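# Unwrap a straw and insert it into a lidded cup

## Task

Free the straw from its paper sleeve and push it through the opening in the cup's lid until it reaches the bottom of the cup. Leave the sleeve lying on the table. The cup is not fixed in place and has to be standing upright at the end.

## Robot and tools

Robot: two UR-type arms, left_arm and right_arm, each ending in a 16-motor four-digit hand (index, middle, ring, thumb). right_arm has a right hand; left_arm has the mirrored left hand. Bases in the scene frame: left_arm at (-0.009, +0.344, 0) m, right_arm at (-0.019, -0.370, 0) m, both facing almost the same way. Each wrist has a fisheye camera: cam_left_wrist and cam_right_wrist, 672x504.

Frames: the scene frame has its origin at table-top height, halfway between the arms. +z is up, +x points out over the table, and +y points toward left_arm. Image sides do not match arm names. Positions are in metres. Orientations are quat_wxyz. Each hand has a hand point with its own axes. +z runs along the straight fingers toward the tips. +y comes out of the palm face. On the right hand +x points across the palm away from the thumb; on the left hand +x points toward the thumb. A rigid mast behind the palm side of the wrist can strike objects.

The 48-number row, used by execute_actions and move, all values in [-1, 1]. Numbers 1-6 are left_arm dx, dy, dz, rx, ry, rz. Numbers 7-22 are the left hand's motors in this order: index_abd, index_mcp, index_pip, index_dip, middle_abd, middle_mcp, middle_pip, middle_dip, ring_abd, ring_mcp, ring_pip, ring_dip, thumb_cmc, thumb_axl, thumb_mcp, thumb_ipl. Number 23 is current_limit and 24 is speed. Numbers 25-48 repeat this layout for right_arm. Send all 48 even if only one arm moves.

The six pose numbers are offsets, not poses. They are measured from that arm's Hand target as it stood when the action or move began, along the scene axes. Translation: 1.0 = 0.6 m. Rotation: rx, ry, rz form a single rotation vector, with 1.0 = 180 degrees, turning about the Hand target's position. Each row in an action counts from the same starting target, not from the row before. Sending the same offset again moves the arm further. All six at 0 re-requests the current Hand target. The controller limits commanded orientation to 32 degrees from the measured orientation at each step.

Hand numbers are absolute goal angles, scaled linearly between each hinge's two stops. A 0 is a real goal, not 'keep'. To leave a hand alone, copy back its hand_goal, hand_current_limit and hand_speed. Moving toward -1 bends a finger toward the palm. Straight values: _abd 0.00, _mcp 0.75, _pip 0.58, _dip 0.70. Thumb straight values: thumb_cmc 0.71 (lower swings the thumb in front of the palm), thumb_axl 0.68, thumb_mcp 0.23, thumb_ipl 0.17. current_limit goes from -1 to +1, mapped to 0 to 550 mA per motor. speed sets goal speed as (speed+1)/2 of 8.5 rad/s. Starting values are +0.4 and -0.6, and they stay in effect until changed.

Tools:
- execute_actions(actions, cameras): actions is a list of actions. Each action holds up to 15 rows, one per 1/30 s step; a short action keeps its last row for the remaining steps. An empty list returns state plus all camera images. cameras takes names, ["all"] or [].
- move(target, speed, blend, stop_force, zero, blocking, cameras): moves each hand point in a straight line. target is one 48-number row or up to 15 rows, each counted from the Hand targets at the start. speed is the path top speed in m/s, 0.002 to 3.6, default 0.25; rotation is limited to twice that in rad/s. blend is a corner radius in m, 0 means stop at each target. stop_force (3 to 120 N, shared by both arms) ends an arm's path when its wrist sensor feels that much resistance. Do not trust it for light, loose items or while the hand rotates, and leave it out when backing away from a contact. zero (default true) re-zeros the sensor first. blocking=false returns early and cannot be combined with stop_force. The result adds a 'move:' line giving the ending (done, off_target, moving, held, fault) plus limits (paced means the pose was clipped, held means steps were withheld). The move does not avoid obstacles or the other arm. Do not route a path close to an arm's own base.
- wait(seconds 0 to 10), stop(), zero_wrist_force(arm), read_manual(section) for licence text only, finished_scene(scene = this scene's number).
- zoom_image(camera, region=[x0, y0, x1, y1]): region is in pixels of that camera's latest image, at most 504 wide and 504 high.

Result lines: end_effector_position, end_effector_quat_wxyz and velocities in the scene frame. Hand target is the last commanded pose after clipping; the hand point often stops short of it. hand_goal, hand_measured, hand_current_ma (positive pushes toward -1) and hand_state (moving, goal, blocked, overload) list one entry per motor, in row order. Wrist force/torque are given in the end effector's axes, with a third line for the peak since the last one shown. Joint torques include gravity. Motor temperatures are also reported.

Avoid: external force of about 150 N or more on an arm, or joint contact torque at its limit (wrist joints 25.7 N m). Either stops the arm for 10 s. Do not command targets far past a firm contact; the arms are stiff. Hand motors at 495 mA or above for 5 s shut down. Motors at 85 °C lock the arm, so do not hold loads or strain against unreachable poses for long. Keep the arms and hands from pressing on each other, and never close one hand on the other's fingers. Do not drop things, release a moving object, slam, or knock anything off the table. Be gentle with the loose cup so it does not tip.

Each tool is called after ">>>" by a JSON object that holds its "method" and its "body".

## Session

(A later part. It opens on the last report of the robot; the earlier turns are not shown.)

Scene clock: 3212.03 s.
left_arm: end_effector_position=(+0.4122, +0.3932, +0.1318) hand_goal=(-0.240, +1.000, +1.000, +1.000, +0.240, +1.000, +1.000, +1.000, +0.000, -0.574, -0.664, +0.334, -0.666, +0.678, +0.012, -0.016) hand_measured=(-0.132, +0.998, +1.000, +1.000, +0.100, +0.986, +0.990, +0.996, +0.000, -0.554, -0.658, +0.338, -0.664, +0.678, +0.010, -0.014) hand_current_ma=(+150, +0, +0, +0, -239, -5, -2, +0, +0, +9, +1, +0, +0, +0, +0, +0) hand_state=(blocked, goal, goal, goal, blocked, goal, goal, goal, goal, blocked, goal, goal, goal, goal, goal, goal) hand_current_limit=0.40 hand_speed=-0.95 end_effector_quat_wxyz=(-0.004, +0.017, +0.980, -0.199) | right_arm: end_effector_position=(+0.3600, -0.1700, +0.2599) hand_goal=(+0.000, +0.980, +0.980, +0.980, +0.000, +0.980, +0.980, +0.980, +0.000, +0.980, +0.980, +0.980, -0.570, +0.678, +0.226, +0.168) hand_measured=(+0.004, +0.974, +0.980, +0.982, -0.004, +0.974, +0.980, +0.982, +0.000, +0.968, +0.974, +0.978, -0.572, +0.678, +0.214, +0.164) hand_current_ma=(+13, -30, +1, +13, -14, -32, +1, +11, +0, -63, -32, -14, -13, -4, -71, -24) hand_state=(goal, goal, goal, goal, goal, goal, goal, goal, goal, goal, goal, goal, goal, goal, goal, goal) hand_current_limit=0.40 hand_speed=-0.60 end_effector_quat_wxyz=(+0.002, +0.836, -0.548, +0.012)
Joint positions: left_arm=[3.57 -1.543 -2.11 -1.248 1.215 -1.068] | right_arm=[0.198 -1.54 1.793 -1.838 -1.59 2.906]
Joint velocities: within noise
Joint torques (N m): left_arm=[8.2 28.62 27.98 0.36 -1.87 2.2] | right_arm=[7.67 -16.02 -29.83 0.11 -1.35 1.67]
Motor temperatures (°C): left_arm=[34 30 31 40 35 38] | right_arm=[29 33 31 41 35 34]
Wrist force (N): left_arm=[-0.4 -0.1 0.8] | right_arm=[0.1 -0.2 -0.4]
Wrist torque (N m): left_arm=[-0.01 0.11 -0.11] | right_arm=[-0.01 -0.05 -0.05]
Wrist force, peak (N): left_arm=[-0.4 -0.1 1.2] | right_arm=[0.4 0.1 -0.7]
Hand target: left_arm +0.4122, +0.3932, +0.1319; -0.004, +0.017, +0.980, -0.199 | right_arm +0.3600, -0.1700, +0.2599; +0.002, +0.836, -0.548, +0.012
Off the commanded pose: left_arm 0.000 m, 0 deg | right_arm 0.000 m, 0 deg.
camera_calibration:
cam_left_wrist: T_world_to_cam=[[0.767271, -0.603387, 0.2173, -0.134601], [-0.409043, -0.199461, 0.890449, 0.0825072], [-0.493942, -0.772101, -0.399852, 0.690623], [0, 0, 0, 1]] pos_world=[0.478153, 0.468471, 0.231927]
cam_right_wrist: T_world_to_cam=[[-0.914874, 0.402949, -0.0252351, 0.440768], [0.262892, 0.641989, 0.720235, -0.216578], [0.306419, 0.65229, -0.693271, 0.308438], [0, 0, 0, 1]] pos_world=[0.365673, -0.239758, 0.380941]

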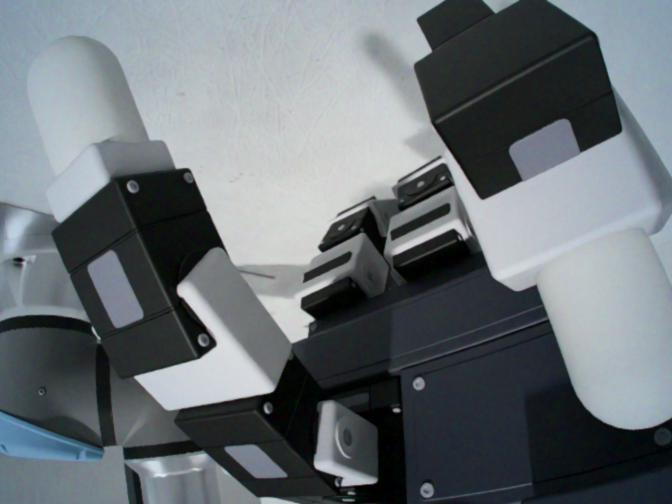

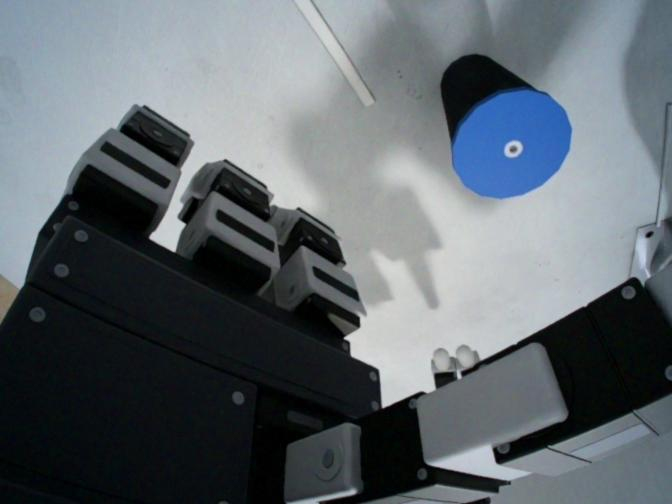

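>>> {"method": "move", "body": {"target": [0.0097,-0.3587,0.2135,0.1193,-0.0542,-0.2471, 0,0.98,0.98,0.98,0,0.98,0.98,0.98,0,0.98,0.98,0.98,-0.571,0.678,0.226,0.168,0.4,-0.6, 0,0,0,0,0,0, 0,0.98,0.98,0.98,0,0.98,0.98,0.98,0,0.98,0.98,0.98,-0.571,0.678,0.226,0.168,0.4,-0.6], "speed": 0.15, "cameras": ["cam_left_wrist"]}}

Scene clock: 3501.87 s.
left_arm: end_effector_position=(+0.4180, +0.1781, +0.2599) hand_goal=(+0.000, +0.980, +0.980, +0.980, +0.000, +0.980, +0.980, +0.980, +0.000, +0.980, +0.980, +0.980, -0.570, +0.678, +0.226, +0.168) hand_measured=(-0.002, +0.974, +0.980, +0.982, +0.004, +0.972, +0.978, +0.982, +0.000, +0.966, +0.972, +0.978, -0.572, +0.678, +0.216, +0.164) hand_current_ma=(+0, -1, +0, +0, +0, -2, +0, +0, +0, -4, -1, +0, +0, +0, -3, -1) hand_state=(goal, goal, goal, goal, goal, goal, goal, goal, goal, goal, goal, goal, goal, goal, goal, goal) hand_current_limit=0.40 hand_speed=-0.60 end_effector_quat_wxyz=(+0.000, +0.399, +0.917, +0.000) | right_arm: end_effector_position=(+0.3600, -0.1700, +0.2599) hand_goal=(+0.000, +0.980, +0.980, +0.980, +0.000, +0.980, +0.980, +0.980, +0.000, +0.980, +0.980, +0.980, -0.570, +0.678, +0.226, +0.168) hand_measured=(+0.004, +0.974, +0.980, +0.982, -0.004, +0.974, +0.980, +0.982, +0.000, +0.968, +0.974, +0.978, -0.572, +0.678, +0.214, +0.164) hand_current_ma=(+13, -30, +1, +13, -14, -32, +1, +11, +0, -63, -32, -14, -13, -4, -71, -24) hand_state=(goal, goal, goal, goal, goal, goal, goal, goal, goal, goal, goal, goal, goal, goal, goal, goal) hand_current_limit=0.40 hand_speed=-0.60 end_effector_quat_wxyz=(+0.002, +0.836, -0.548, +0.012)
Joint positions: left_arm=[2.871 -1.452 -1.934 -1.327 1.571 -1.014] | right_arm=[0.198 -1.54 1.793 -1.838 -1.59 2.906]
Joint torques (N m): left_arm=[-10.72 8.58 30 0.86 1.25 2.43] | right_arm=[7.87 -15.45 -30.49 0.11 -1.45 1.36]
Wrist force (N): left_arm=[0.1 0.1 0.3] | right_arm=[0.4 0.0 -0.4]
Wrist torque (N m): left_arm=[-0.01 0.04 -0.07] | right_arm=[0.02 -0.09 -0.02]
Wrist force, peak (N): left_arm=[0.0 -0.5 1.2] | right_arm=[0.5 -0.3 -0.7]
Hand target: left_arm +0.4180, +0.1780, +0.2600; +0.000, +0.399, +0.917, +0.000 | right_arm +0.3600, -0.1700, +0.2599; +0.002, +0.836, -0.548, +0.012
Off the commanded pose: left_arm 0.000 m, 0 deg | right_arm 0.000 m, 0 deg.
move: done
camera_calibration:
cam_left_wrist: T_world_to_cam=[[0.0862258, -0.995951, -0.0254394, 0.121128], [-0.671845, -0.0769828, 0.73668, 0.0558887], [-0.735655, -0.0464295, -0.675763, 0.622114], [0, 0, 0, 1]] pos_world=[0.484766, 0.153825, 0.382311]
Images, in order (width x height): cam_left_wrist 672x504.

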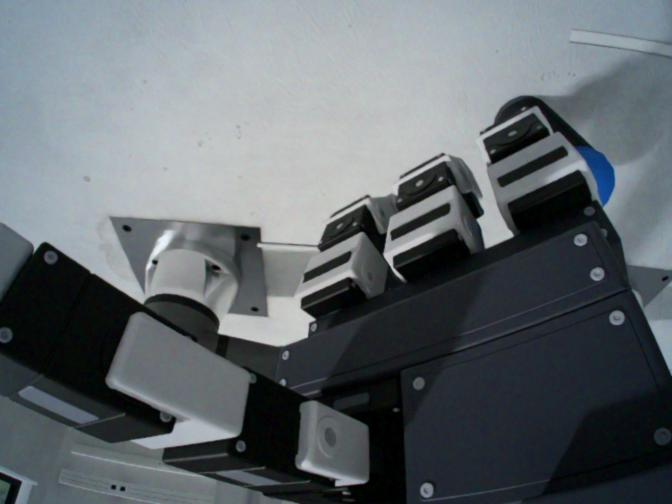

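>>> {"method": "zoom_image", "body": {"camera": "cam_left_wrist", "region": [220, 190, 420, 310]}}

Scaled by 2.520 from the camera's 672x504 image, which has a finer 960x720 frame.

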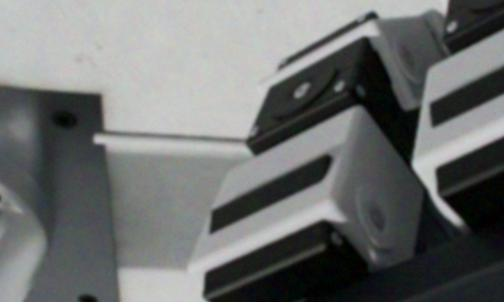

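>>> {"method": "move", "body": {"target": [[0,0,0,0,0,0, 0,0.98,0.98,0.98,0,0.98,0.98,0.98,0,0.98,0.98,0.98,-0.571,0.678,0.226,0.168,0.4,-0.6, -0.4167,0,0,0,0,0, 0,0.98,0.98,0.98,0,0.98,0.98,0.98,0,0.98,0.98,0.98,-0.571,0.678,0.226,0.168,0.4,-0.6],[0,0,0,0,0,0, 0,0.98,0.98,0.98,0,0.98,0.98,0.98,0,0.98,0.98,0.98,-0.571,0.678,0.226,0.168,0.4,-0.6, -0.4617,0.2642,0,0.1142,-0.0661,0.3657, 0,0.98,0.98,0.98,0,0.98,0.98,0.98,0,0.98,0.98,0.98,-0.571,0.678,0.226,0.168,0.4,-0.6]], "speed": 0.12, "cameras": ["all"]}}

Scene clock: 3552.50 s.
left_arm: end_effector_position=(+0.4180, +0.1780, +0.2600) hand_goal=(+0.000, +0.980, +0.980, +0.980, +0.000, +0.980, +0.980, +0.980, +0.000, +0.980, +0.980, +0.980, -0.570, +0.678, +0.226, +0.168) hand_measured=(-0.002, +0.974, +0.980, +0.982, +0.004, +0.972, +0.978, +0.982, +0.000, +0.966, +0.972, +0.978, -0.572, +0.678, +0.216, +0.164) hand_current_ma=(+0, -1, +0, +0, +0, -2, +0, +0, +0, -4, -1, +0, +0, +0, -3, -1) hand_state=(goal, goal, goal, goal, goal, goal, goal, goal, goal, goal, goal, goal, goal, goal, goal, goal) hand_current_limit=0.40 hand_speed=-0.60 end_effector_quat_wxyz=(+0.000, +0.399, +0.917, +0.000) | right_arm: end_effector_position=(+0.0830, -0.0116, +0.2599) hand_goal=(+0.000, +0.980, +0.980, +0.980, +0.000, +0.980, +0.980, +0.980, +0.000, +0.980, +0.980, +0.980, -0.570, +0.678, +0.226, +0.168) hand_measured=(+0.004, +0.974, +0.980, +0.982, -0.004, +0.974, +0.980, +0.982, +0.000, +0.968, +0.974, +0.978, -0.572, +0.678, +0.214, +0.164) hand_current_ma=(+13, -30, +1, +13, -14, -32, +1, +11, +0, -59, -31, -14, -13, -4, -71, -24) hand_state=(goal, goal, goal, goal, goal, goal, goal, goal, goal, goal, goal, goal, goal, goal, goal, goal) hand_current_limit=0.40 hand_speed=-0.60 end_effector_quat_wxyz=(-0.199, +0.980, +0.000, +0.000)
Joint positions: left_arm=[2.871 -1.453 -1.934 -1.327 1.572 -1.014] | right_arm=[0.88 -1.887 2.125 -2.119 -1.313 2.469]
Joint torques (N m): left_arm=[-9.24 8.4 29.66 0.7 1.38 -0.01] | right_arm=[7.44 -1.83 -30.95 -5.94 1.99 -1.68]
Wrist force (N): left_arm=[0.4 0.0 0.0] | right_arm=[-0.3 0.2 -0.7]
Wrist torque (N m): left_arm=[0.00 -0.01 -0.04] | right_arm=[0.08 0.06 0.07]
Wrist force, peak (N): left_arm=[0.2 0.1 0.8] | right_arm=[0.3 1.0 -0.6]
Hand target: left_arm +0.4180, +0.1780, +0.2600; +0.000, +0.399, +0.917, +0.000 | right_arm +0.0830, -0.0115, +0.2599; -0.199, +0.980, +0.000, +0.000
Off the commanded pose: left_arm 0.000 m, 0 deg | right_arm 0.000 m, 0 deg.
move: done
camera_calibration:
cam_left_wrist: T_world_to_cam=[[0.0857226, -0.99599, -0.0256195, 0.121246], [-0.671945, -0.0767803, 0.73661, 0.055917], [-0.735623, -0.0459293, -0.675832, 0.62204], [0, 0, 0, 1]] pos_world=[0.484767, 0.153623, 0.382311]
cam_right_wrist: T_world_to_cam=[[-0.735413, -0.62292, -0.266717, 0.159535], [-0.467537, 0.181544, 0.865131, -0.227915], [-0.490486, 0.760929, -0.424748, 0.287589], [0, 0, 0, 1]] pos_world=[0.151824, -0.0780805, 0.36188]

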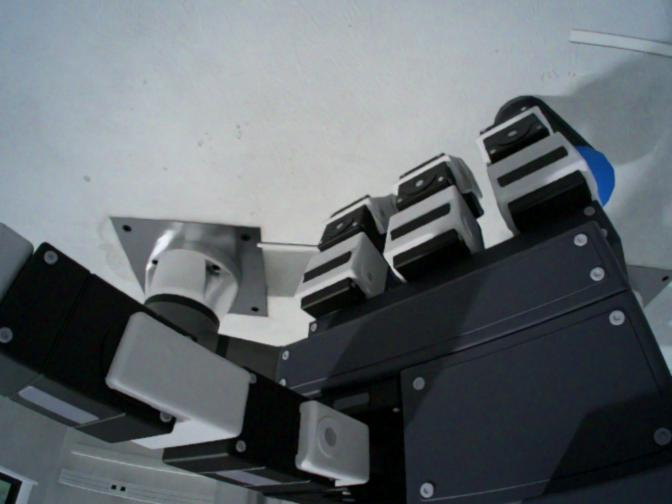

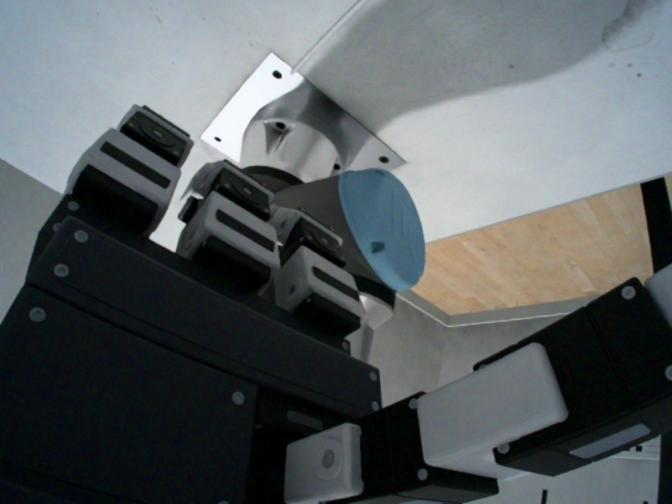

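>>> {"method": "zoom_image", "body": {"camera": "cam_right_wrist", "region": [240, 0, 440, 150]}}

Scaled by 2.520 from the camera's 672x504 image, which has a finer 960x720 frame.

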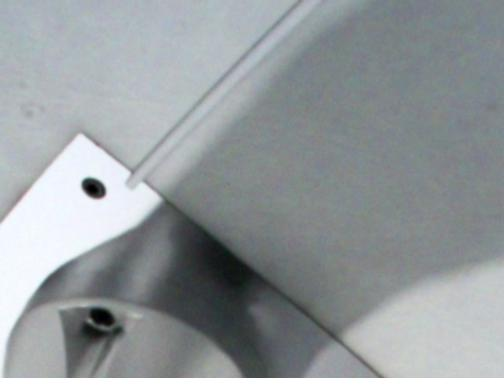

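>>> {"method": "move", "body": {"target": [[0,0,0,0,0,0, 0,0.98,0.98,0.98,0,0.98,0.98,0.98,0,0.98,0.98,0.98,-0.571,0.678,0.226,0.168,0.4,-0.6, 0.0783,0.005,0,0,0,0, 0.12,1,1,1,-0.12,1,1,1,0,-0.574,-0.664,0.334,-0.666,0.678,0.012,-0.016,0.4,-0.6],[0,0,0,0,0,0, 0,0.98,0.98,0.98,0,0.98,0.98,0.98,0,0.98,0.98,0.98,-0.571,0.678,0.226,0.168,0.4,-0.6, 0.0783,0.005,-0.3333,0,0,0, 0.12,1,1,1,-0.12,1,1,1,0,-0.574,-0.664,0.334,-0.666,0.678,0.012,-0.016,0.4,-0.6]], "speed": 0.08, "cameras": ["cam_right_wrist"]}}

Scene clock: 3587.50 s.
left_arm: end_effector_position=(+0.4180, +0.1780, +0.2600) hand_goal=(+0.000, +0.980, +0.980, +0.980, +0.000, +0.980, +0.980, +0.980, +0.000, +0.980, +0.980, +0.980, -0.570, +0.678, +0.226, +0.168) hand_measured=(-0.002, +0.974, +0.980, +0.982, +0.004, +0.972, +0.978, +0.982, +0.000, +0.966, +0.972, +0.978, -0.572, +0.678, +0.216, +0.164) hand_current_ma=(+0, -1, +0, +0, +0, -2, +0, +0, +0, -4, -1, +0, +0, +0, -3, -1) hand_state=(goal, goal, goal, goal, goal, goal, goal, goal, goal, goal, goal, goal, goal, goal, goal, goal) hand_current_limit=0.40 hand_speed=-0.60 end_effector_quat_wxyz=(+0.000, +0.399, +0.917, +0.000) | right_arm: end_effector_position=(+0.1300, -0.0085, +0.0600) hand_goal=(+0.120, +1.000, +1.000, +1.000, -0.120, +1.000, +1.000, +1.000, +0.000, -0.574, -0.664, +0.334, -0.666, +0.678, +0.012, -0.016) hand_measured=(+0.116, +0.982, +0.992, +0.996, -0.116, +0.982, +0.992, +0.996, +0.000, -0.558, -0.660, +0.336, -0.664, +0.678, +0.010, -0.014) hand_current_ma=(-17, -93, -39, -19, +17, -100, -40, -16, +0, +89, +22, +15, +15, -4, -7, +9) hand_state=(goal, goal, goal, goal, goal, goal, goal, goal, goal, goal, goal, goal, goal, goal, goal, goal) hand_current_limit=0.40 hand_speed=-0.60 end_effector_quat_wxyz=(-0.199, +0.980, +0.000, +0.000)
Joint positions: left_arm=[2.871 -1.453 -1.934 -1.327 1.572 -1.014] | right_arm=[0.79 -1.499 2.41 -2.768 -1.286 2.379]
Joint torques (N m): left_arm=[-8.36 8.18 29.77 0.84 1.41 -2.27] | right_arm=[7.53 -7.59 -7.41 -6.11 -1.24 1.52]
Wrist force (N): left_arm=[0.1 0.1 0.2] | right_arm=[0.2 0.2 -0.1]
Wrist torque (N m): left_arm=[-0.01 0.04 -0.06] | right_arm=[0.11 -0.03 0.06]
Wrist force, peak (N): left_arm=[0.6 0.0 0.5] | right_arm=[0.0 -0.3 -1.1]
Hand target: left_arm +0.4180, +0.1780, +0.2600; +0.000, +0.399, +0.917, +0.000 | right_arm +0.1300, -0.0085, +0.0599; -0.199, +0.980, +0.000, +0.000
Off the commanded pose: left_arm 0.000 m, 0 deg | right_arm 0.000 m, 0 deg.
move: done
camera_calibration:
cam_right_wrist: T_world_to_cam=[[-0.735071, -0.623279, -0.266823, 0.142573], [-0.467654, 0.181168, 0.865146, -0.0335549], [-0.490888, 0.760724, -0.42465, 0.223499], [0, 0, 0, 1]] pos_world=[0.198822, -0.0750788, 0.16198]
Images, in order (width x height): cam_right_wrist 672x504.

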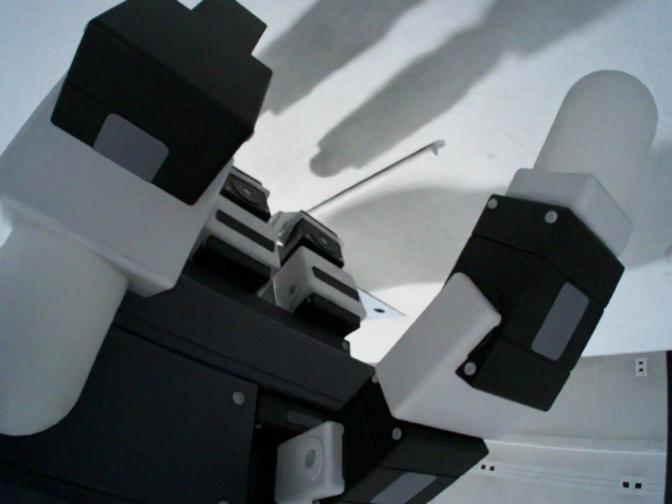

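>>> {"method": "zoom_image", "body": {"camera": "cam_right_wrist", "region": [270, 110, 470, 260]}}

Scaled by 2.520 from the camera's 672x504 image, which has a finer 960x720 frame.

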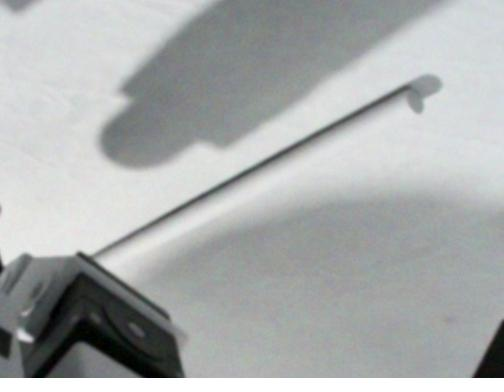

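>>> {"method": "move", "body": {"target": [[0,0,0,0,0,0, 0,0.98,0.98,0.98,0,0.98,0.98,0.98,0,0.98,0.98,0.98,-0.571,0.678,0.226,0.168,0.4,-0.6, -0.0668,0.0012,0,0,0,0.0167, 0.12,1,1,1,-0.12,1,1,1,0,-0.574,-0.664,0.334,-0.666,0.678,0.012,-0.016,0.4,-0.6],[0,0,0,0,0,0, 0,0.98,0.98,0.98,0,0.98,0.98,0.98,0,0.98,0.98,0.98,-0.571,0.678,0.226,0.168,0.4,-0.6, -0.0668,0.0012,-0.0333,0,0,0.0167, 0.12,1,1,1,-0.12,1,1,1,0,-0.574,-0.664,0.334,-0.666,0.678,0.012,-0.016,0.4,-0.6]], "speed": 0.04, "cameras": ["all"]}}

Scene clock: 3614.43 s.
left_arm: end_effector_position=(+0.4180, +0.1780, +0.2600) hand_goal=(+0.000, +0.980, +0.980, +0.980, +0.000, +0.980, +0.980, +0.980, +0.000, +0.980, +0.980, +0.980, -0.570, +0.678, +0.226, +0.168) hand_measured=(-0.002, +0.974, +0.980, +0.982, +0.004, +0.972, +0.978, +0.982, +0.000, +0.966, +0.972, +0.978, -0.572, +0.678, +0.216, +0.164) hand_current_ma=(+0, -1, +0, +0, +0, -2, +0, +0, +0, -4, -1, +0, +0, +0, -3, -1) hand_state=(goal, goal, goal, goal, goal, goal, goal, goal, goal, goal, goal, goal, goal, goal, goal, goal) hand_current_limit=0.40 hand_speed=-0.60 end_effector_quat_wxyz=(+0.000, +0.399, +0.917, +0.000) | right_arm: end_effector_position=(+0.0899, -0.0078, +0.0400) hand_goal=(+0.120, +1.000, +1.000, +1.000, -0.120, +1.000, +1.000, +1.000, +0.000, -0.574, -0.664, +0.334, -0.666, +0.678, +0.012, -0.016) hand_measured=(+0.116, +0.982, +0.992, +0.996, -0.116, +0.982, +0.992, +0.996, +0.000, -0.558, -0.660, +0.336, -0.664, +0.678, +0.010, -0.014) hand_current_ma=(-17, -93, -39, -19, +17, -100, -40, -16, +0, +89, +22, +15, +14, -4, -7, +9) hand_state=(goal, goal, goal, goal, goal, goal, goal, goal, goal, goal, goal, goal, goal, goal, goal, goal) hand_current_limit=0.40 hand_speed=-0.60 end_effector_quat_wxyz=(-0.199, +0.980, +0.026, -0.005)
Joint positions: left_arm=[2.871 -1.453 -1.934 -1.327 1.572 -1.014] | right_arm=[0.873 -1.468 2.466 -2.864 -1.295 2.41]
Joint torques (N m): left_arm=[-9.17 8.1 29.34 0.92 1.28 -2.33] | right_arm=[7.79 -8.9 -5.38 -5.92 -0.97 1.68]
Wrist force (N): left_arm=[0.2 -0.1 0.4] | right_arm=[0.1 0.2 -0.6]
Wrist torque (N m): left_arm=[-0.04 0.03 -0.06] | right_arm=[0.15 -0.01 0.01]
Wrist force, peak (N): left_arm=[0.4 -0.3 0.4] | right_arm=[0.1 0.0 -0.9]
Hand target: left_arm +0.4180, +0.1780, +0.2600; +0.000, +0.399, +0.917, +0.000 | right_arm +0.0899, -0.0078, +0.0399; -0.199, +0.980, +0.026, -0.005
Off the commanded pose: left_arm 0.000 m, 0 deg | right_arm 0.000 m, 0 deg.
move: done
camera_calibration:
cam_left_wrist: T_world_to_cam=[[0.0857226, -0.99599, -0.0256195, 0.121246], [-0.671945, -0.0767803, 0.73661, 0.055917], [-0.735623, -0.0459293, -0.675832, 0.62204], [0, 0, 0, 1]] pos_world=[0.484767, 0.153623, 0.382311]
cam_right_wrist: T_world_to_cam=[[-0.701313, -0.660997, -0.266914, 0.104905], [-0.476584, 0.156313, 0.865121, -0.0345661], [-0.53012, 0.733927, -0.424645, 0.197992], [0, 0, 0, 1]] pos_world=[0.162058, -0.0705667, 0.141981]

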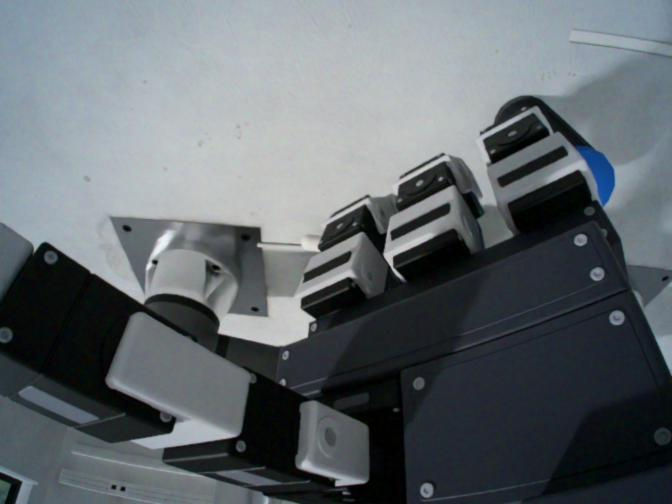

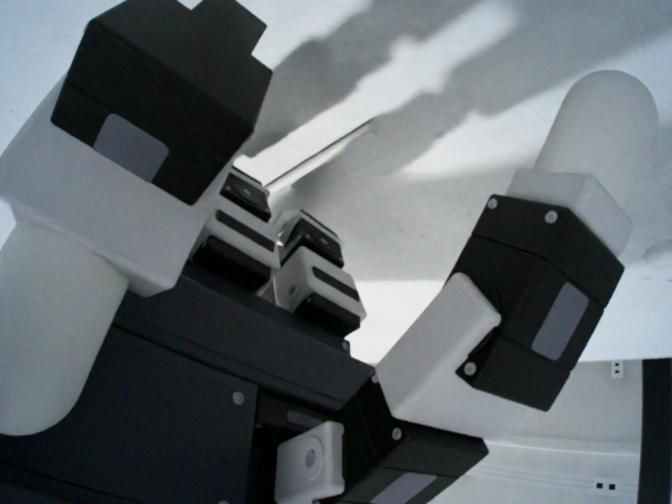

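>>> {"method": "zoom_image", "body": {"camera": "cam_left_wrist", "region": [230, 200, 340, 290]}}

>>> {"method": "zoom_image", "body": {"camera": "cam_right_wrist", "region": [200, 90, 400, 240]}}

Scaled by 4.582 from the camera's 672x504 image, which has a finer 960x720 frame.

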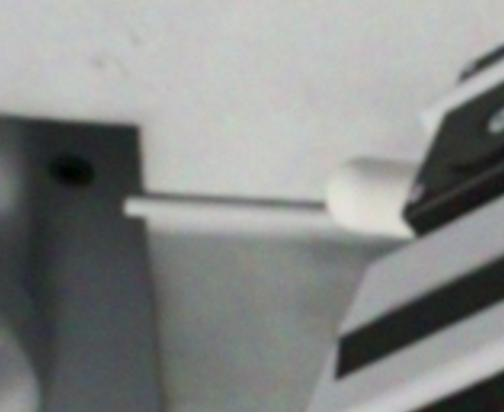

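Scaled by 2.520 from the camera's 672x504 image, which has a finer 960x720 frame.

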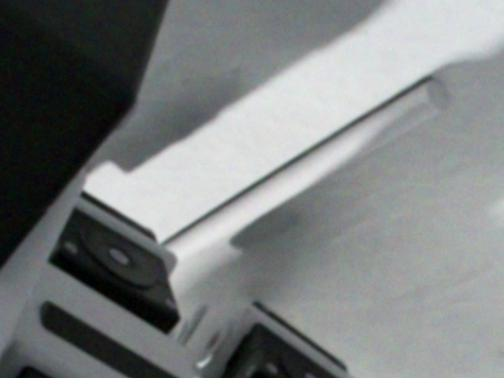

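>>> {"method": "move", "body": {"target": [0,0,0,0,0,0, 0,0.98,0.98,0.98,0,0.98,0.98,0.98,0,0.98,0.98,0.98,-0.571,0.678,0.226,0.168,0.4,-0.6, 0,0,-0.0240,0,0,0, 0.12,1,1,1,-0.12,1,1,1,0,-0.574,-0.664,0.334,-0.666,0.678,0.012,-0.016,0.4,-0.6], "speed": 0.02}}

>>> {"method": "move", "body": {"target": [0,0,0,0,0,0, 0,0.98,0.98,0.98,0,0.98,0.98,0.98,0,0.98,0.98,0.98,-0.571,0.678,0.226,0.168,0.4,-0.6, 0,0,-0.0140,0,0,0, 0.12,1,1,1,-0.12,1,1,1,0,-0.574,-0.664,0.334,-0.666,0.678,0.012,-0.016,0.4,-0.6], "speed": 0.004, "stop_force": 3, "cameras": ["all"]}}

Scene clock: 3633.70 s.
left_arm: end_effector_position=(+0.4180, +0.1780, +0.2600) hand_goal=(+0.000, +0.980, +0.980, +0.980, +0.000, +0.980, +0.980, +0.980, +0.000, +0.980, +0.980, +0.980, -0.570, +0.678, +0.226, +0.168) hand_measured=(-0.002, +0.974, +0.980, +0.982, +0.004, +0.972, +0.978, +0.982, +0.000, +0.966, +0.972, +0.978, -0.572, +0.678, +0.216, +0.164) hand_current_ma=(+0, -1, +0, +0, +0, -2, +0, +0, +0, -4, -1, +0, +0, +0, -3, -1) hand_state=(goal, goal, goal, goal, goal, goal, goal, goal, goal, goal, goal, goal, goal, goal, goal, goal) hand_current_limit=0.40 hand_speed=-0.60 end_effector_quat_wxyz=(+0.000, +0.399, +0.917, +0.000) | right_arm: end_effector_position=(+0.0899, -0.0078, +0.0256) hand_goal=(+0.120, +1.000, +1.000, +1.000, -0.120, +1.000, +1.000, +1.000, +0.000, -0.574, -0.664, +0.334, -0.666, +0.678, +0.012, -0.016) hand_measured=(+0.116, +0.982, +0.992, +0.996, -0.116, +0.982, +0.992, +0.996, +0.000, -0.558, -0.660, +0.336, -0.664, +0.678, +0.010, -0.014) hand_current_ma=(-17, -93, -39, -19, +17, -100, -40, -16, +0, +89, +22, +15, +14, -4, -7, +9) hand_state=(goal, goal, goal, goal, goal, goal, goal, goal, goal, goal, goal, goal, goal, goal, goal, goal) hand_current_limit=0.40 hand_speed=-0.60 end_effector_quat_wxyz=(-0.199, +0.980, +0.026, -0.005)
Joint positions: left_arm=[2.871 -1.453 -1.934 -1.327 1.572 -1.014] | right_arm=[0.873 -1.421 2.478 -2.922 -1.295 2.41]
Joint torques (N m): left_arm=[-9.08 9.16 29.79 1 1.34 -2.26] | right_arm=[-1.38 -12.45 -4.84 -5.98 0.38 -0.63]
Wrist force (N): left_arm=[0.1 -0.1 0.3] | right_arm=[0.0 -0.3 -0.4]
Wrist torque (N m): left_arm=[-0.04 0.03 -0.06] | right_arm=[0.08 0.00 -0.01]
Wrist force, peak (N): left_arm=[0.1 -0.1 0.7] | right_arm=[0.0 -0.1 -0.8]
Hand target: left_arm +0.4180, +0.1780, +0.2600; +0.000, +0.399, +0.917, +0.000 | right_arm +0.0899, -0.0078, +0.0255; -0.199, +0.980, +0.026, -0.005
Off the commanded pose: left_arm 0.000 m, 0 deg | right_arm 0.000 m, 0 deg.
move: done

Scene clock: 3636.37 s.
left_arm: end_effector_position=(+0.4180, +0.1780, +0.2600) hand_goal=(+0.000, +0.980, +0.980, +0.980, +0.000, +0.980, +0.980, +0.980, +0.000, +0.980, +0.980, +0.980, -0.570, +0.678, +0.226, +0.168) hand_measured=(-0.002, +0.974, +0.980, +0.982, +0.004, +0.972, +0.978, +0.982, +0.000, +0.966, +0.972, +0.978, -0.572, +0.678, +0.216, +0.164) hand_current_ma=(+0, -1, +0, +0, +0, -2, +0, +0, +0, -4, -1, +0, +0, +0, -3, -1) hand_state=(goal, goal, goal, goal, goal, goal, goal, goal, goal, goal, goal, goal, goal, goal, goal, goal) hand_current_limit=0.40 hand_speed=-0.60 end_effector_quat_wxyz=(+0.000, +0.399, +0.917, +0.000) | right_arm: end_effector_position=(+0.0899, -0.0078, +0.0201) hand_goal=(+0.120, +1.000, +1.000, +1.000, -0.120, +1.000, +1.000, +1.000, +0.000, -0.574, -0.664, +0.334, -0.666, +0.678, +0.012, -0.016) hand_measured=(+0.116, +1.000, +1.000, +0.996, -0.116, +1.000, +1.000, +0.996, +0.000, -0.558, -0.660, +0.336, -0.664, +0.678, +0.010, -0.014) hand_current_ma=(-16, +0, +0, -19, +17, +0, +0, -16, +0, +89, +22, +15, +14, -4, -7, +9) hand_state=(goal, goal, goal, goal, goal, goal, goal, goal, goal, goal, goal, goal, goal, goal, goal, goal) hand_current_limit=0.40 hand_speed=-0.60 end_effector_quat_wxyz=(-0.199, +0.980, +0.026, -0.005)
Joint positions: left_arm=[2.871 -1.453 -1.934 -1.327 1.572 -1.014] | right_arm=[0.873 -1.402 2.482 -2.945 -1.295 2.41]
Joint torques (N m): left_arm=[-8.57 8.23 29.21 0.95 1.4 -2.2] | right_arm=[-1.72 -23.94 -19.31 0.42 0.67 1.49]
Wrist force (N): left_arm=[0.2 -0.2 0.0] | right_arm=[0.0 -0.8 -3.6]
Wrist torque (N m): left_arm=[-0.03 0.02 -0.05] | right_arm=[0.52 0.01 -0.01]
Wrist force, peak (N): left_arm=[0.5 0.0 0.5] | right_arm=[-0.2 -0.4 -6.4]
Hand target: left_arm +0.4180, +0.1780, +0.2600; +0.000, +0.399, +0.917, +0.000 | right_arm +0.0899, -0.0078, +0.0201; -0.199, +0.980, +0.026, -0.005 (not the last commanded pose)
Off the commanded pose: left_arm 0.000 m, 0 deg | right_arm 0.003 m, 0 deg.
move: contact (right_arm)
camera_calibration:
cam_left_wrist: T_world_to_cam=[[0.0857226, -0.99599, -0.0256195, 0.121246], [-0.671945, -0.0767803, 0.73661, 0.055917], [-0.735623, -0.0459293, -0.675832, 0.62204], [0, 0, 0, 1]] pos_world=[0.484767, 0.153623, 0.382311]
cam_right_wrist: T_world_to_cam=[[-0.701313, -0.660997, -0.266914, 0.0995672], [-0.476584, 0.156313, 0.865121, -0.0172636], [-0.53012, 0.733927, -0.424645, 0.189499], [0, 0, 0, 1]] pos_world=[0.162058, -0.0705667, 0.121981]

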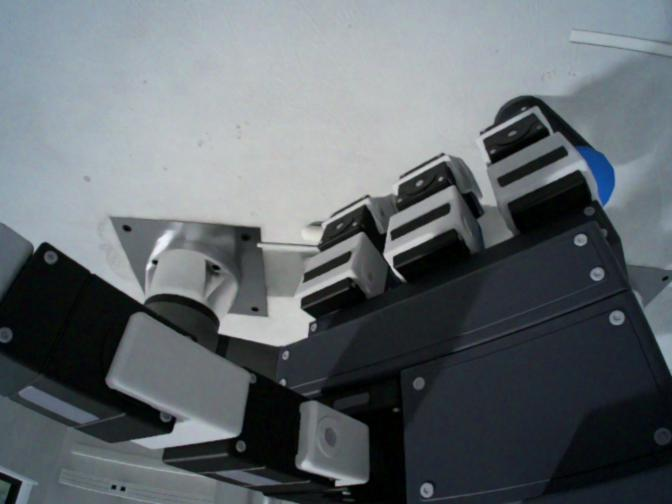

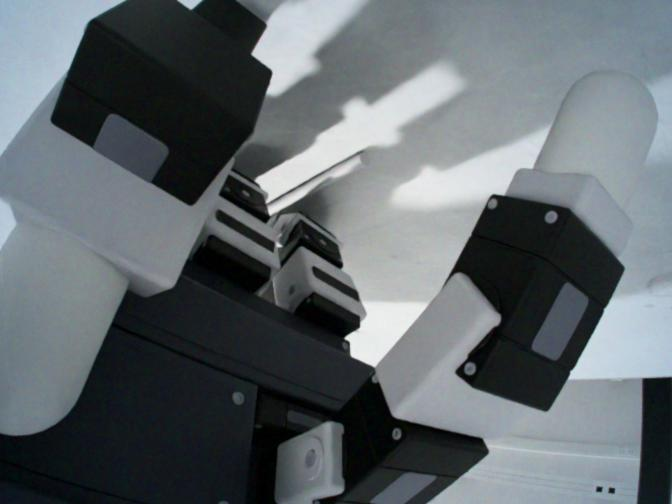

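>>> {"method": "zoom_image", "body": {"camera": "cam_right_wrist", "region": [210, 120, 410, 270]}}

>>> {"method": "zoom_image", "body": {"camera": "cam_left_wrist", "region": [240, 200, 340, 280]}}

Scaled by 2.520 from the camera's 672x504 image, which has a finer 960x720 frame.

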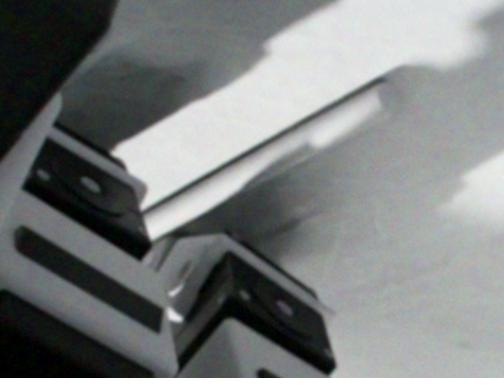

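Scaled by 5.040 from the camera's 672x504 image, which has a finer 960x720 frame.

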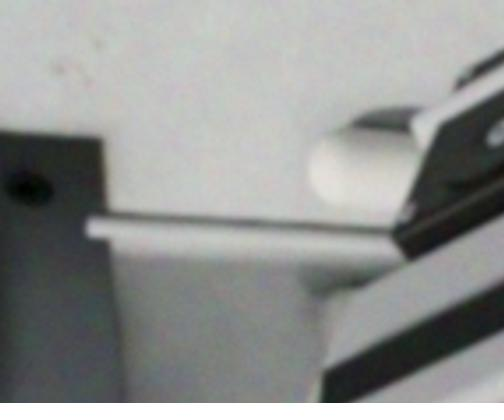

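>>> {"method": "move", "body": {"target": [0,0,0,0,0,0, 0,0.98,0.98,0.98,0,0.98,0.98,0.98,0,0.98,0.98,0.98,-0.571,0.678,0.226,0.168,0.4,-0.6, 0,0,0.0006,0,0,0, 0.12,1,1,1,-0.12,1,1,1,0,-0.574,-0.664,0.334,-0.666,0.678,0.012,-0.016,0.4,-0.6], "speed": 0.02}}

>>> {"method": "move", "body": {"target": [0,0,0,0,0,0, 0,0.98,0.98,0.98,0,0.98,0.98,0.98,0,0.98,0.98,0.98,-0.571,0.678,0.226,0.168,0.4,-0.6, 0,0,0,0,0,0, -0.17,1,1,1,0.17,1,1,1,0,-0.574,-0.664,0.334,-0.666,0.678,0.012,-0.016,0.4,-0.97], "speed": 0.02, "cameras": ["all"]}}

Scene clock: 3650.80 s.
left_arm: end_effector_position=(+0.4180, +0.1780, +0.2600) hand_goal=(+0.000, +0.980, +0.980, +0.980, +0.000, +0.980, +0.980, +0.980, +0.000, +0.980, +0.980, +0.980, -0.570, +0.678, +0.226, +0.168) hand_measured=(-0.002, +0.974, +0.980, +0.982, +0.004, +0.972, +0.978, +0.982, +0.000, +0.966, +0.972, +0.978, -0.572, +0.678, +0.216, +0.164) hand_current_ma=(+0, -1, +0, +0, +0, -2, +0, +0, +0, -4, -1, +0, +0, +0, -3, -1) hand_state=(goal, goal, goal, goal, goal, goal, goal, goal, goal, goal, goal, goal, goal, goal, goal, goal) hand_current_limit=0.40 hand_speed=-0.60 end_effector_quat_wxyz=(+0.000, +0.399, +0.917, +0.000) | right_arm: end_effector_position=(+0.0899, -0.0078, +0.0204) hand_goal=(+0.120, +1.000, +1.000, +1.000, -0.120, +1.000, +1.000, +1.000, +0.000, -0.574, -0.664, +0.334, -0.666, +0.678, +0.012, -0.016) hand_measured=(+0.116, +1.000, +1.000, +0.996, -0.116, +1.000, +1.000, +0.996, +0.000, -0.558, -0.660, +0.336, -0.664, +0.678, +0.010, -0.014) hand_current_ma=(-16, -4, +0, -19, +17, -3, +0, -16, +0, +89, +22, +15, +14, -4, -7, +9) hand_state=(goal, goal, goal, goal, goal, goal, goal, goal, goal, goal, goal, goal, goal, goal, goal, goal) hand_current_limit=0.40 hand_speed=-0.60 end_effector_quat_wxyz=(-0.199, +0.980, +0.026, -0.005)
Joint positions: left_arm=[2.871 -1.453 -1.934 -1.327 1.572 -1.014] | right_arm=[0.873 -1.404 2.482 -2.944 -1.295 2.41]
Joint torques (N m): left_arm=[-8.67 8.61 29.59 0.94 1.29 -2.42] | right_arm=[-1.06 -25.29 -20.31 0.04 0.57 1.31]
Wrist force (N): left_arm=[0.3 0.0 0.1] | right_arm=[-0.2 -0.6 -0.8]
Wrist torque (N m): left_arm=[-0.01 0.00 -0.04] | right_arm=[0.16 0.03 -0.02]
Wrist force, peak (N): left_arm=[0.4 -0.3 0.5] | right_arm=[-0.2 -0.9 -4.0]
Hand target: left_arm +0.4180, +0.1780, +0.2600; +0.000, +0.399, +0.917, +0.000 | right_arm +0.0899, -0.0078, +0.0204; -0.199, +0.980, +0.026, -0.005
Off the commanded pose: left_arm 0.000 m, 0 deg | right_arm 0.000 m, 0 deg.
move: done

Scene clock: 3652.57 s.
left_arm: end_effector_position=(+0.4180, +0.1780, +0.2600) hand_goal=(+0.000, +0.980, +0.980, +0.980, +0.000, +0.980, +0.980, +0.980, +0.000, +0.980, +0.980, +0.980, -0.570, +0.678, +0.226, +0.168) hand_measured=(-0.002, +0.974, +0.980, +0.982, +0.004, +0.972, +0.978, +0.982, +0.000, +0.966, +0.972, +0.978, -0.572, +0.678, +0.216, +0.164) hand_current_ma=(+0, -1, +0, +0, +0, -2, +0, +0, +0, -4, -1, +0, +0, +0, -3, -1) hand_state=(goal, goal, goal, goal, goal, goal, goal, goal, goal, goal, goal, goal, goal, goal, goal, goal) hand_current_limit=0.40 hand_speed=-0.60 end_effector_quat_wxyz=(+0.000, +0.399, +0.917, +0.000) | right_arm: end_effector_position=(+0.0899, -0.0078, +0.0204) hand_goal=(-0.170, +1.000, +1.000, +1.000, +0.170, +1.000, +1.000, +1.000, +0.000, -0.574, -0.664, +0.334, -0.666, +0.678, +0.012, -0.016) hand_measured=(-0.058, +0.994, +1.000, +0.996, +0.058, +0.996, +1.000, +0.996, +0.000, -0.558, -0.660, +0.336, -0.664, +0.678, +0.010, -0.014) hand_current_ma=(+141, -28, +0, -19, -146, -25, +0, -16, +0, +89, +22, +15, +14, -4, -7, +9) hand_state=(moving, goal, goal, goal, moving, goal, goal, goal, goal, goal, goal, goal, goal, goal, goal, goal) hand_current_limit=0.40 hand_speed=-0.97 end_effector_quat_wxyz=(-0.199, +0.980, +0.026, -0.005)
Joint positions: left_arm=[2.871 -1.453 -1.934 -1.327 1.572 -1.014] | right_arm=[0.873 -1.404 2.482 -2.944 -1.295 2.41]
Joint torques (N m): left_arm=[-8.4 8.9 30.42 1.23 1.21 -2.28] | right_arm=[-1.94 -24.85 -19.31 -0.33 0.62 1.19]
Wrist force (N): left_arm=[0.0 0.0 0.4] | right_arm=[0.2 -0.5 -1.4]
Wrist torque (N m): left_arm=[-0.03 0.05 -0.07] | right_arm=[0.23 -0.03 0.01]
Wrist force, peak (N): left_arm=[0.4 -0.6 0.5] | right_arm=[0.2 -0.8 -1.6]
Hand target: left_arm +0.4180, +0.1780, +0.2600; +0.000, +0.399, +0.917, +0.000 | right_arm +0.0899, -0.0078, +0.0204; -0.199, +0.980, +0.026, -0.005
Off the commanded pose: left_arm 0.000 m, 0 deg | right_arm 0.000 m, 0 deg.
move: done
camera_calibration:
cam_left_wrist: T_world_to_cam=[[0.0857226, -0.99599, -0.0256195, 0.121246], [-0.671945, -0.0767803, 0.73661, 0.055917], [-0.735623, -0.0459293, -0.675832, 0.62204], [0, 0, 0, 1]] pos_world=[0.484767, 0.153623, 0.382311]
cam_right_wrist: T_world_to_cam=[[-0.701313, -0.660997, -0.266914, 0.0996739], [-0.476584, 0.156313, 0.865121, -0.0176097], [-0.53012, 0.733927, -0.424645, 0.189669], [0, 0, 0, 1]] pos_world=[0.162058, -0.0705667, 0.122381]

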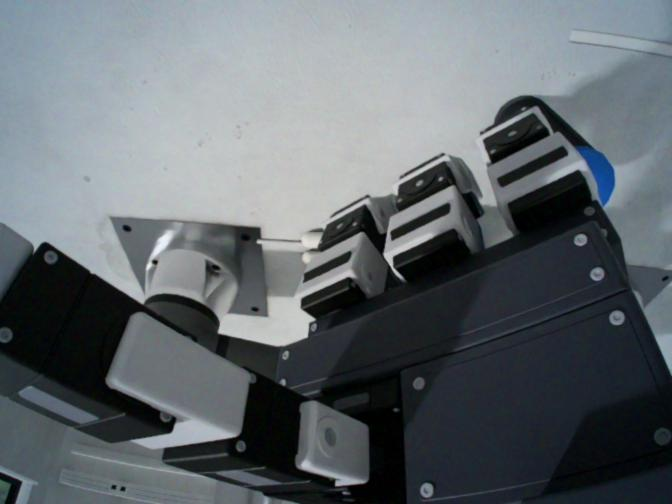

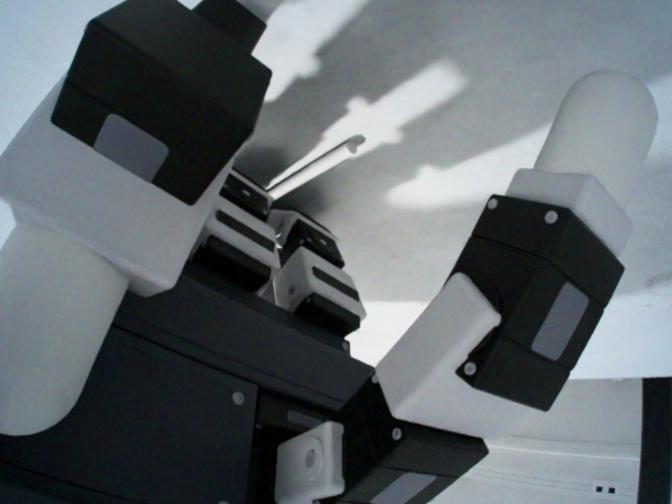

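>>> {"method": "zoom_image", "body": {"camera": "cam_right_wrist", "region": [210, 100, 410, 250]}}

>>> {"method": "zoom_image", "body": {"camera": "cam_left_wrist", "region": [240, 200, 340, 280]}}

Scaled by 2.520 from the camera's 672x504 image, which has a finer 960x720 frame.

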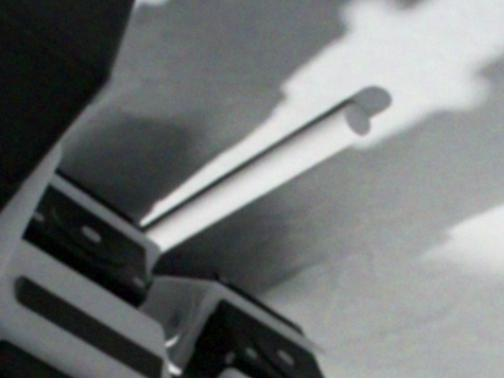

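Scaled by 5.040 from the camera's 672x504 image, which has a finer 960x720 frame.

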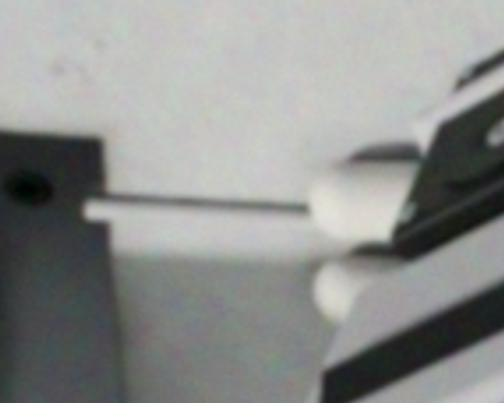

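>>> {"method": "move", "body": {"target": [0,0,0,0,0,0, 0,0.98,0.98,0.98,0,0.98,0.98,0.98,0,0.98,0.98,0.98,-0.571,0.678,0.226,0.168,0.4,-0.6, 0,0,0,0,0,0, -0.2,1,1,1,0.2,1,1,1,0,-0.574,-0.664,0.334,-0.666,0.678,0.012,-0.016,0.4,-0.97], "speed": 0.02, "cameras": ["all"]}}

Scene clock: 3662.90 s.
left_arm: end_effector_position=(+0.4180, +0.1780, +0.2600) hand_goal=(+0.000, +0.980, +0.980, +0.980, +0.000, +0.980, +0.980, +0.980, +0.000, +0.980, +0.980, +0.980, -0.570, +0.678, +0.226, +0.168) hand_measured=(-0.002, +0.974, +0.980, +0.982, +0.004, +0.972, +0.978, +0.982, +0.000, +0.966, +0.972, +0.978, -0.572, +0.678, +0.216, +0.164) hand_current_ma=(+0, -1, +0, +0, +0, -2, +0, +0, +0, -4, -1, +0, +0, +0, -3, -1) hand_state=(goal, goal, goal, goal, goal, goal, goal, goal, goal, goal, goal, goal, goal, goal, goal, goal) hand_current_limit=0.40 hand_speed=-0.60 end_effector_quat_wxyz=(+0.000, +0.399, +0.917, +0.000) | right_arm: end_effector_position=(+0.0899, -0.0078, +0.0204) hand_goal=(-0.200, +1.000, +1.000, +1.000, +0.200, +1.000, +1.000, +1.000, +0.000, -0.574, -0.664, +0.334, -0.666, +0.678, +0.012, -0.016) hand_measured=(-0.064, +0.994, +1.000, +0.996, +0.064, +0.996, +1.000, +0.998, +0.000, -0.558, -0.660, +0.336, -0.664, +0.678, +0.010, -0.014) hand_current_ma=(+385, -28, +0, -19, -385, -23, +0, -12, +0, +89, +22, +15, +14, -4, -7, +9) hand_state=(blocked, goal, goal, goal, blocked, goal, goal, goal, goal, goal, goal, goal, goal, goal, goal, goal) hand_current_limit=0.40 hand_speed=-0.97 end_effector_quat_wxyz=(-0.199, +0.980, +0.026, -0.005)
Joint positions: left_arm=[2.871 -1.453 -1.934 -1.327 1.572 -1.014] | right_arm=[0.873 -1.404 2.482 -2.944 -1.295 2.41]
Joint torques (N m): left_arm=[-8.19 9.67 29.12 1.04 1.19 -2.38] | right_arm=[-2.14 -20.79 -15.93 -1.1 0.42 1.04]
Wrist force (N): left_arm=[0.1 -0.3 0.1] | right_arm=[-0.2 -0.4 -1.8]
Wrist torque (N m): left_arm=[-0.04 0.04 -0.06] | right_arm=[0.29 0.00 -0.02]
Wrist force, peak (N): left_arm=[0.4 -0.1 0.7] | right_arm=[-0.1 -0.6 -1.9]
Hand target: left_arm +0.4180, +0.1780, +0.2600; +0.000, +0.399, +0.917, +0.000 | right_arm +0.0899, -0.0078, +0.0204; -0.199, +0.980, +0.026, -0.005
Off the commanded pose: left_arm 0.000 m, 0 deg | right_arm 0.000 m, 0 deg.
move: done
camera_calibration:
cam_left_wrist: T_world_to_cam=[[0.0857226, -0.99599, -0.0256195, 0.121246], [-0.671945, -0.0767803, 0.73661, 0.055917], [-0.735623, -0.0459293, -0.675832, 0.62204], [0, 0, 0, 1]] pos_world=[0.484767, 0.153623, 0.382311]
cam_right_wrist: T_world_to_cam=[[-0.701313, -0.660997, -0.266914, 0.0996739], [-0.476584, 0.156313, 0.865121, -0.0176097], [-0.53012, 0.733927, -0.424645, 0.189669], [0, 0, 0, 1]] pos_world=[0.162058, -0.0705667, 0.122381]

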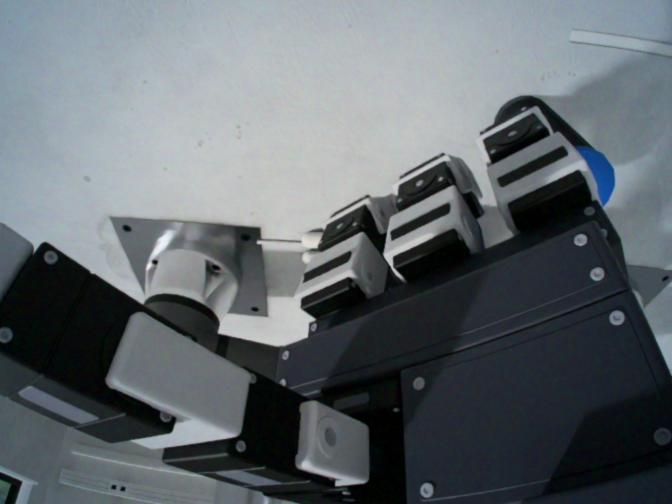

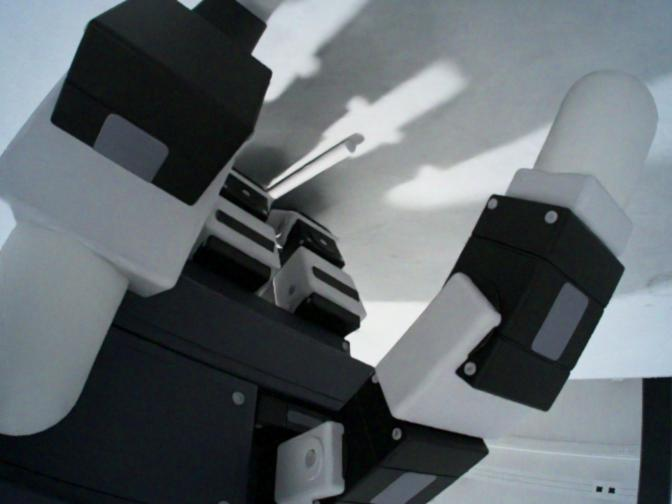

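>>> {"method": "move", "body": {"target": [0,0,0,0,0,0, 0,0.98,0.98,0.98,0,0.98,0.98,0.98,0,0.98,0.98,0.98,-0.571,0.678,0.226,0.168,0.4,-0.6, 0,0,0.0133,0,0,0, -0.2,1,1,1,0.2,1,1,1,0,-0.574,-0.664,0.334,-0.666,0.678,0.012,-0.016,0.4,-0.97], "speed": 0.01, "cameras": ["all"]}}

Scene clock: 3667.90 s.
left_arm: end_effector_position=(+0.4180, +0.1780, +0.2600) hand_goal=(+0.000, +0.980, +0.980, +0.980, +0.000, +0.980, +0.980, +0.980, +0.000, +0.980, +0.980, +0.980, -0.570, +0.678, +0.226, +0.168) hand_measured=(-0.002, +0.974, +0.980, +0.982, +0.004, +0.972, +0.978, +0.982, +0.000, +0.966, +0.972, +0.978, -0.572, +0.678, +0.216, +0.164) hand_current_ma=(+0, -1, +0, +0, +0, -2, +0, +0, +0, -4, -1, +0, +0, +0, -3, -1) hand_state=(goal, goal, goal, goal, goal, goal, goal, goal, goal, goal, goal, goal, goal, goal, goal, goal) hand_current_limit=0.40 hand_speed=-0.60 end_effector_quat_wxyz=(+0.000, +0.399, +0.917, +0.000) | right_arm: end_effector_position=(+0.0899, -0.0078, +0.0283) hand_goal=(-0.200, +1.000, +1.000, +1.000, +0.200, +1.000, +1.000, +1.000, +0.000, -0.574, -0.664, +0.334, -0.666, +0.678, +0.012, -0.016) hand_measured=(-0.064, +0.992, +1.000, +0.996, +0.064, +0.994, +1.000, +0.998, +0.000, -0.558, -0.660, +0.336, -0.664, +0.678, +0.010, -0.014) hand_current_ma=(+385, -38, -1, -19, -385, -31, +0, -12, +0, +89, +22, +15, +14, -4, -7, +9) hand_state=(blocked, goal, goal, goal, blocked, goal, goal, goal, goal, goal, goal, goal, goal, goal, goal, goal) hand_current_limit=0.40 hand_speed=-0.97 end_effector_quat_wxyz=(-0.199, +0.980, +0.026, -0.005)
Joint positions: left_arm=[2.871 -1.453 -1.934 -1.327 1.572 -1.014] | right_arm=[0.873 -1.43 2.476 -2.911 -1.295 2.41]
Joint torques (N m): left_arm=[-8.64 8.72 29.7 1.03 1.36 -2.23] | right_arm=[1.26 -24.96 -21.19 -0.3 0.05 1.22]
Wrist force (N): left_arm=[0.2 -0.2 0.2] | right_arm=[0.1 -0.1 -0.5]
Wrist torque (N m): left_arm=[-0.04 0.02 -0.05] | right_arm=[0.08 -0.01 0.00]
Wrist force, peak (N): left_arm=[0.6 -0.4 0.4] | right_arm=[0.1 -0.6 -1.8]
Hand target: left_arm +0.4180, +0.1780, +0.2600; +0.000, +0.399, +0.917, +0.000 | right_arm +0.0899, -0.0078, +0.0284; -0.199, +0.980, +0.026, -0.005
Off the commanded pose: left_arm 0.000 m, 0 deg | right_arm 0.000 m, 0 deg.
move: done
camera_calibration:
cam_left_wrist: T_world_to_cam=[[0.0857226, -0.99599, -0.0256195, 0.121246], [-0.671945, -0.0767803, 0.73661, 0.055917], [-0.735623, -0.0459293, -0.675832, 0.62204], [0, 0, 0, 1]] pos_world=[0.484767, 0.153623, 0.382311]
cam_right_wrist: T_world_to_cam=[[-0.701348, -0.660949, -0.266942, 0.101795], [-0.476576, 0.1563, 0.865127, -0.0244472], [-0.530082, 0.733973, -0.424613, 0.193017], [0, 0, 0, 1]] pos_world=[0.162058, -0.0705671, 0.130281]

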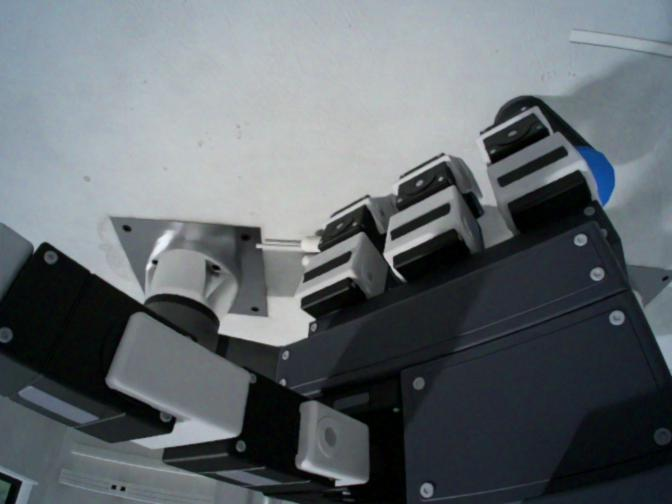

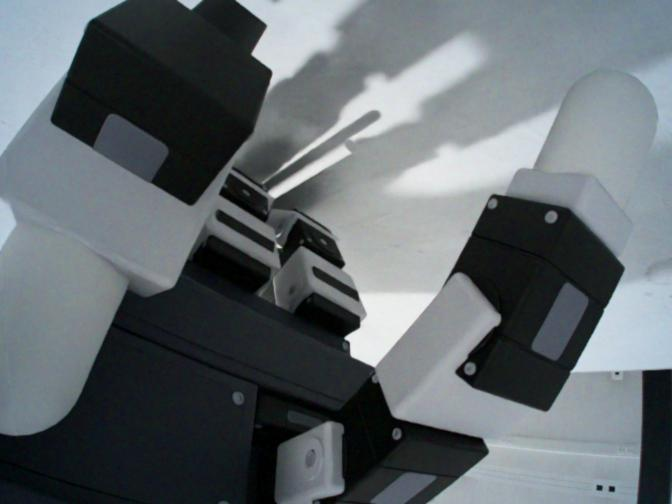

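>>> {"method": "zoom_image", "body": {"camera": "cam_right_wrist", "region": [210, 100, 410, 250]}}

>>> {"method": "zoom_image", "body": {"camera": "cam_left_wrist", "region": [240, 200, 340, 280]}}

Scaled by 2.520 from the camera's 672x504 image, which has a finer 960x720 frame.

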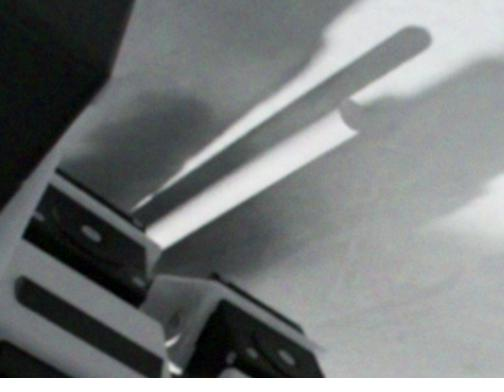

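Scaled by 5.040 from the camera's 672x504 image, which has a finer 960x720 frame.

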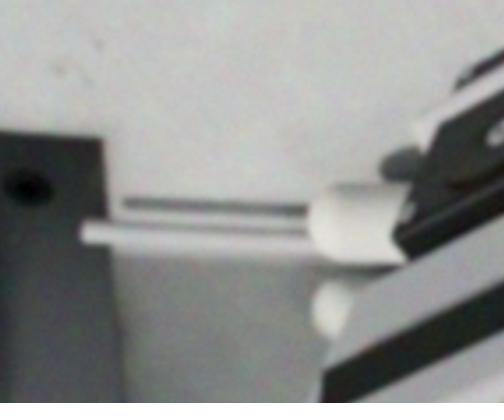

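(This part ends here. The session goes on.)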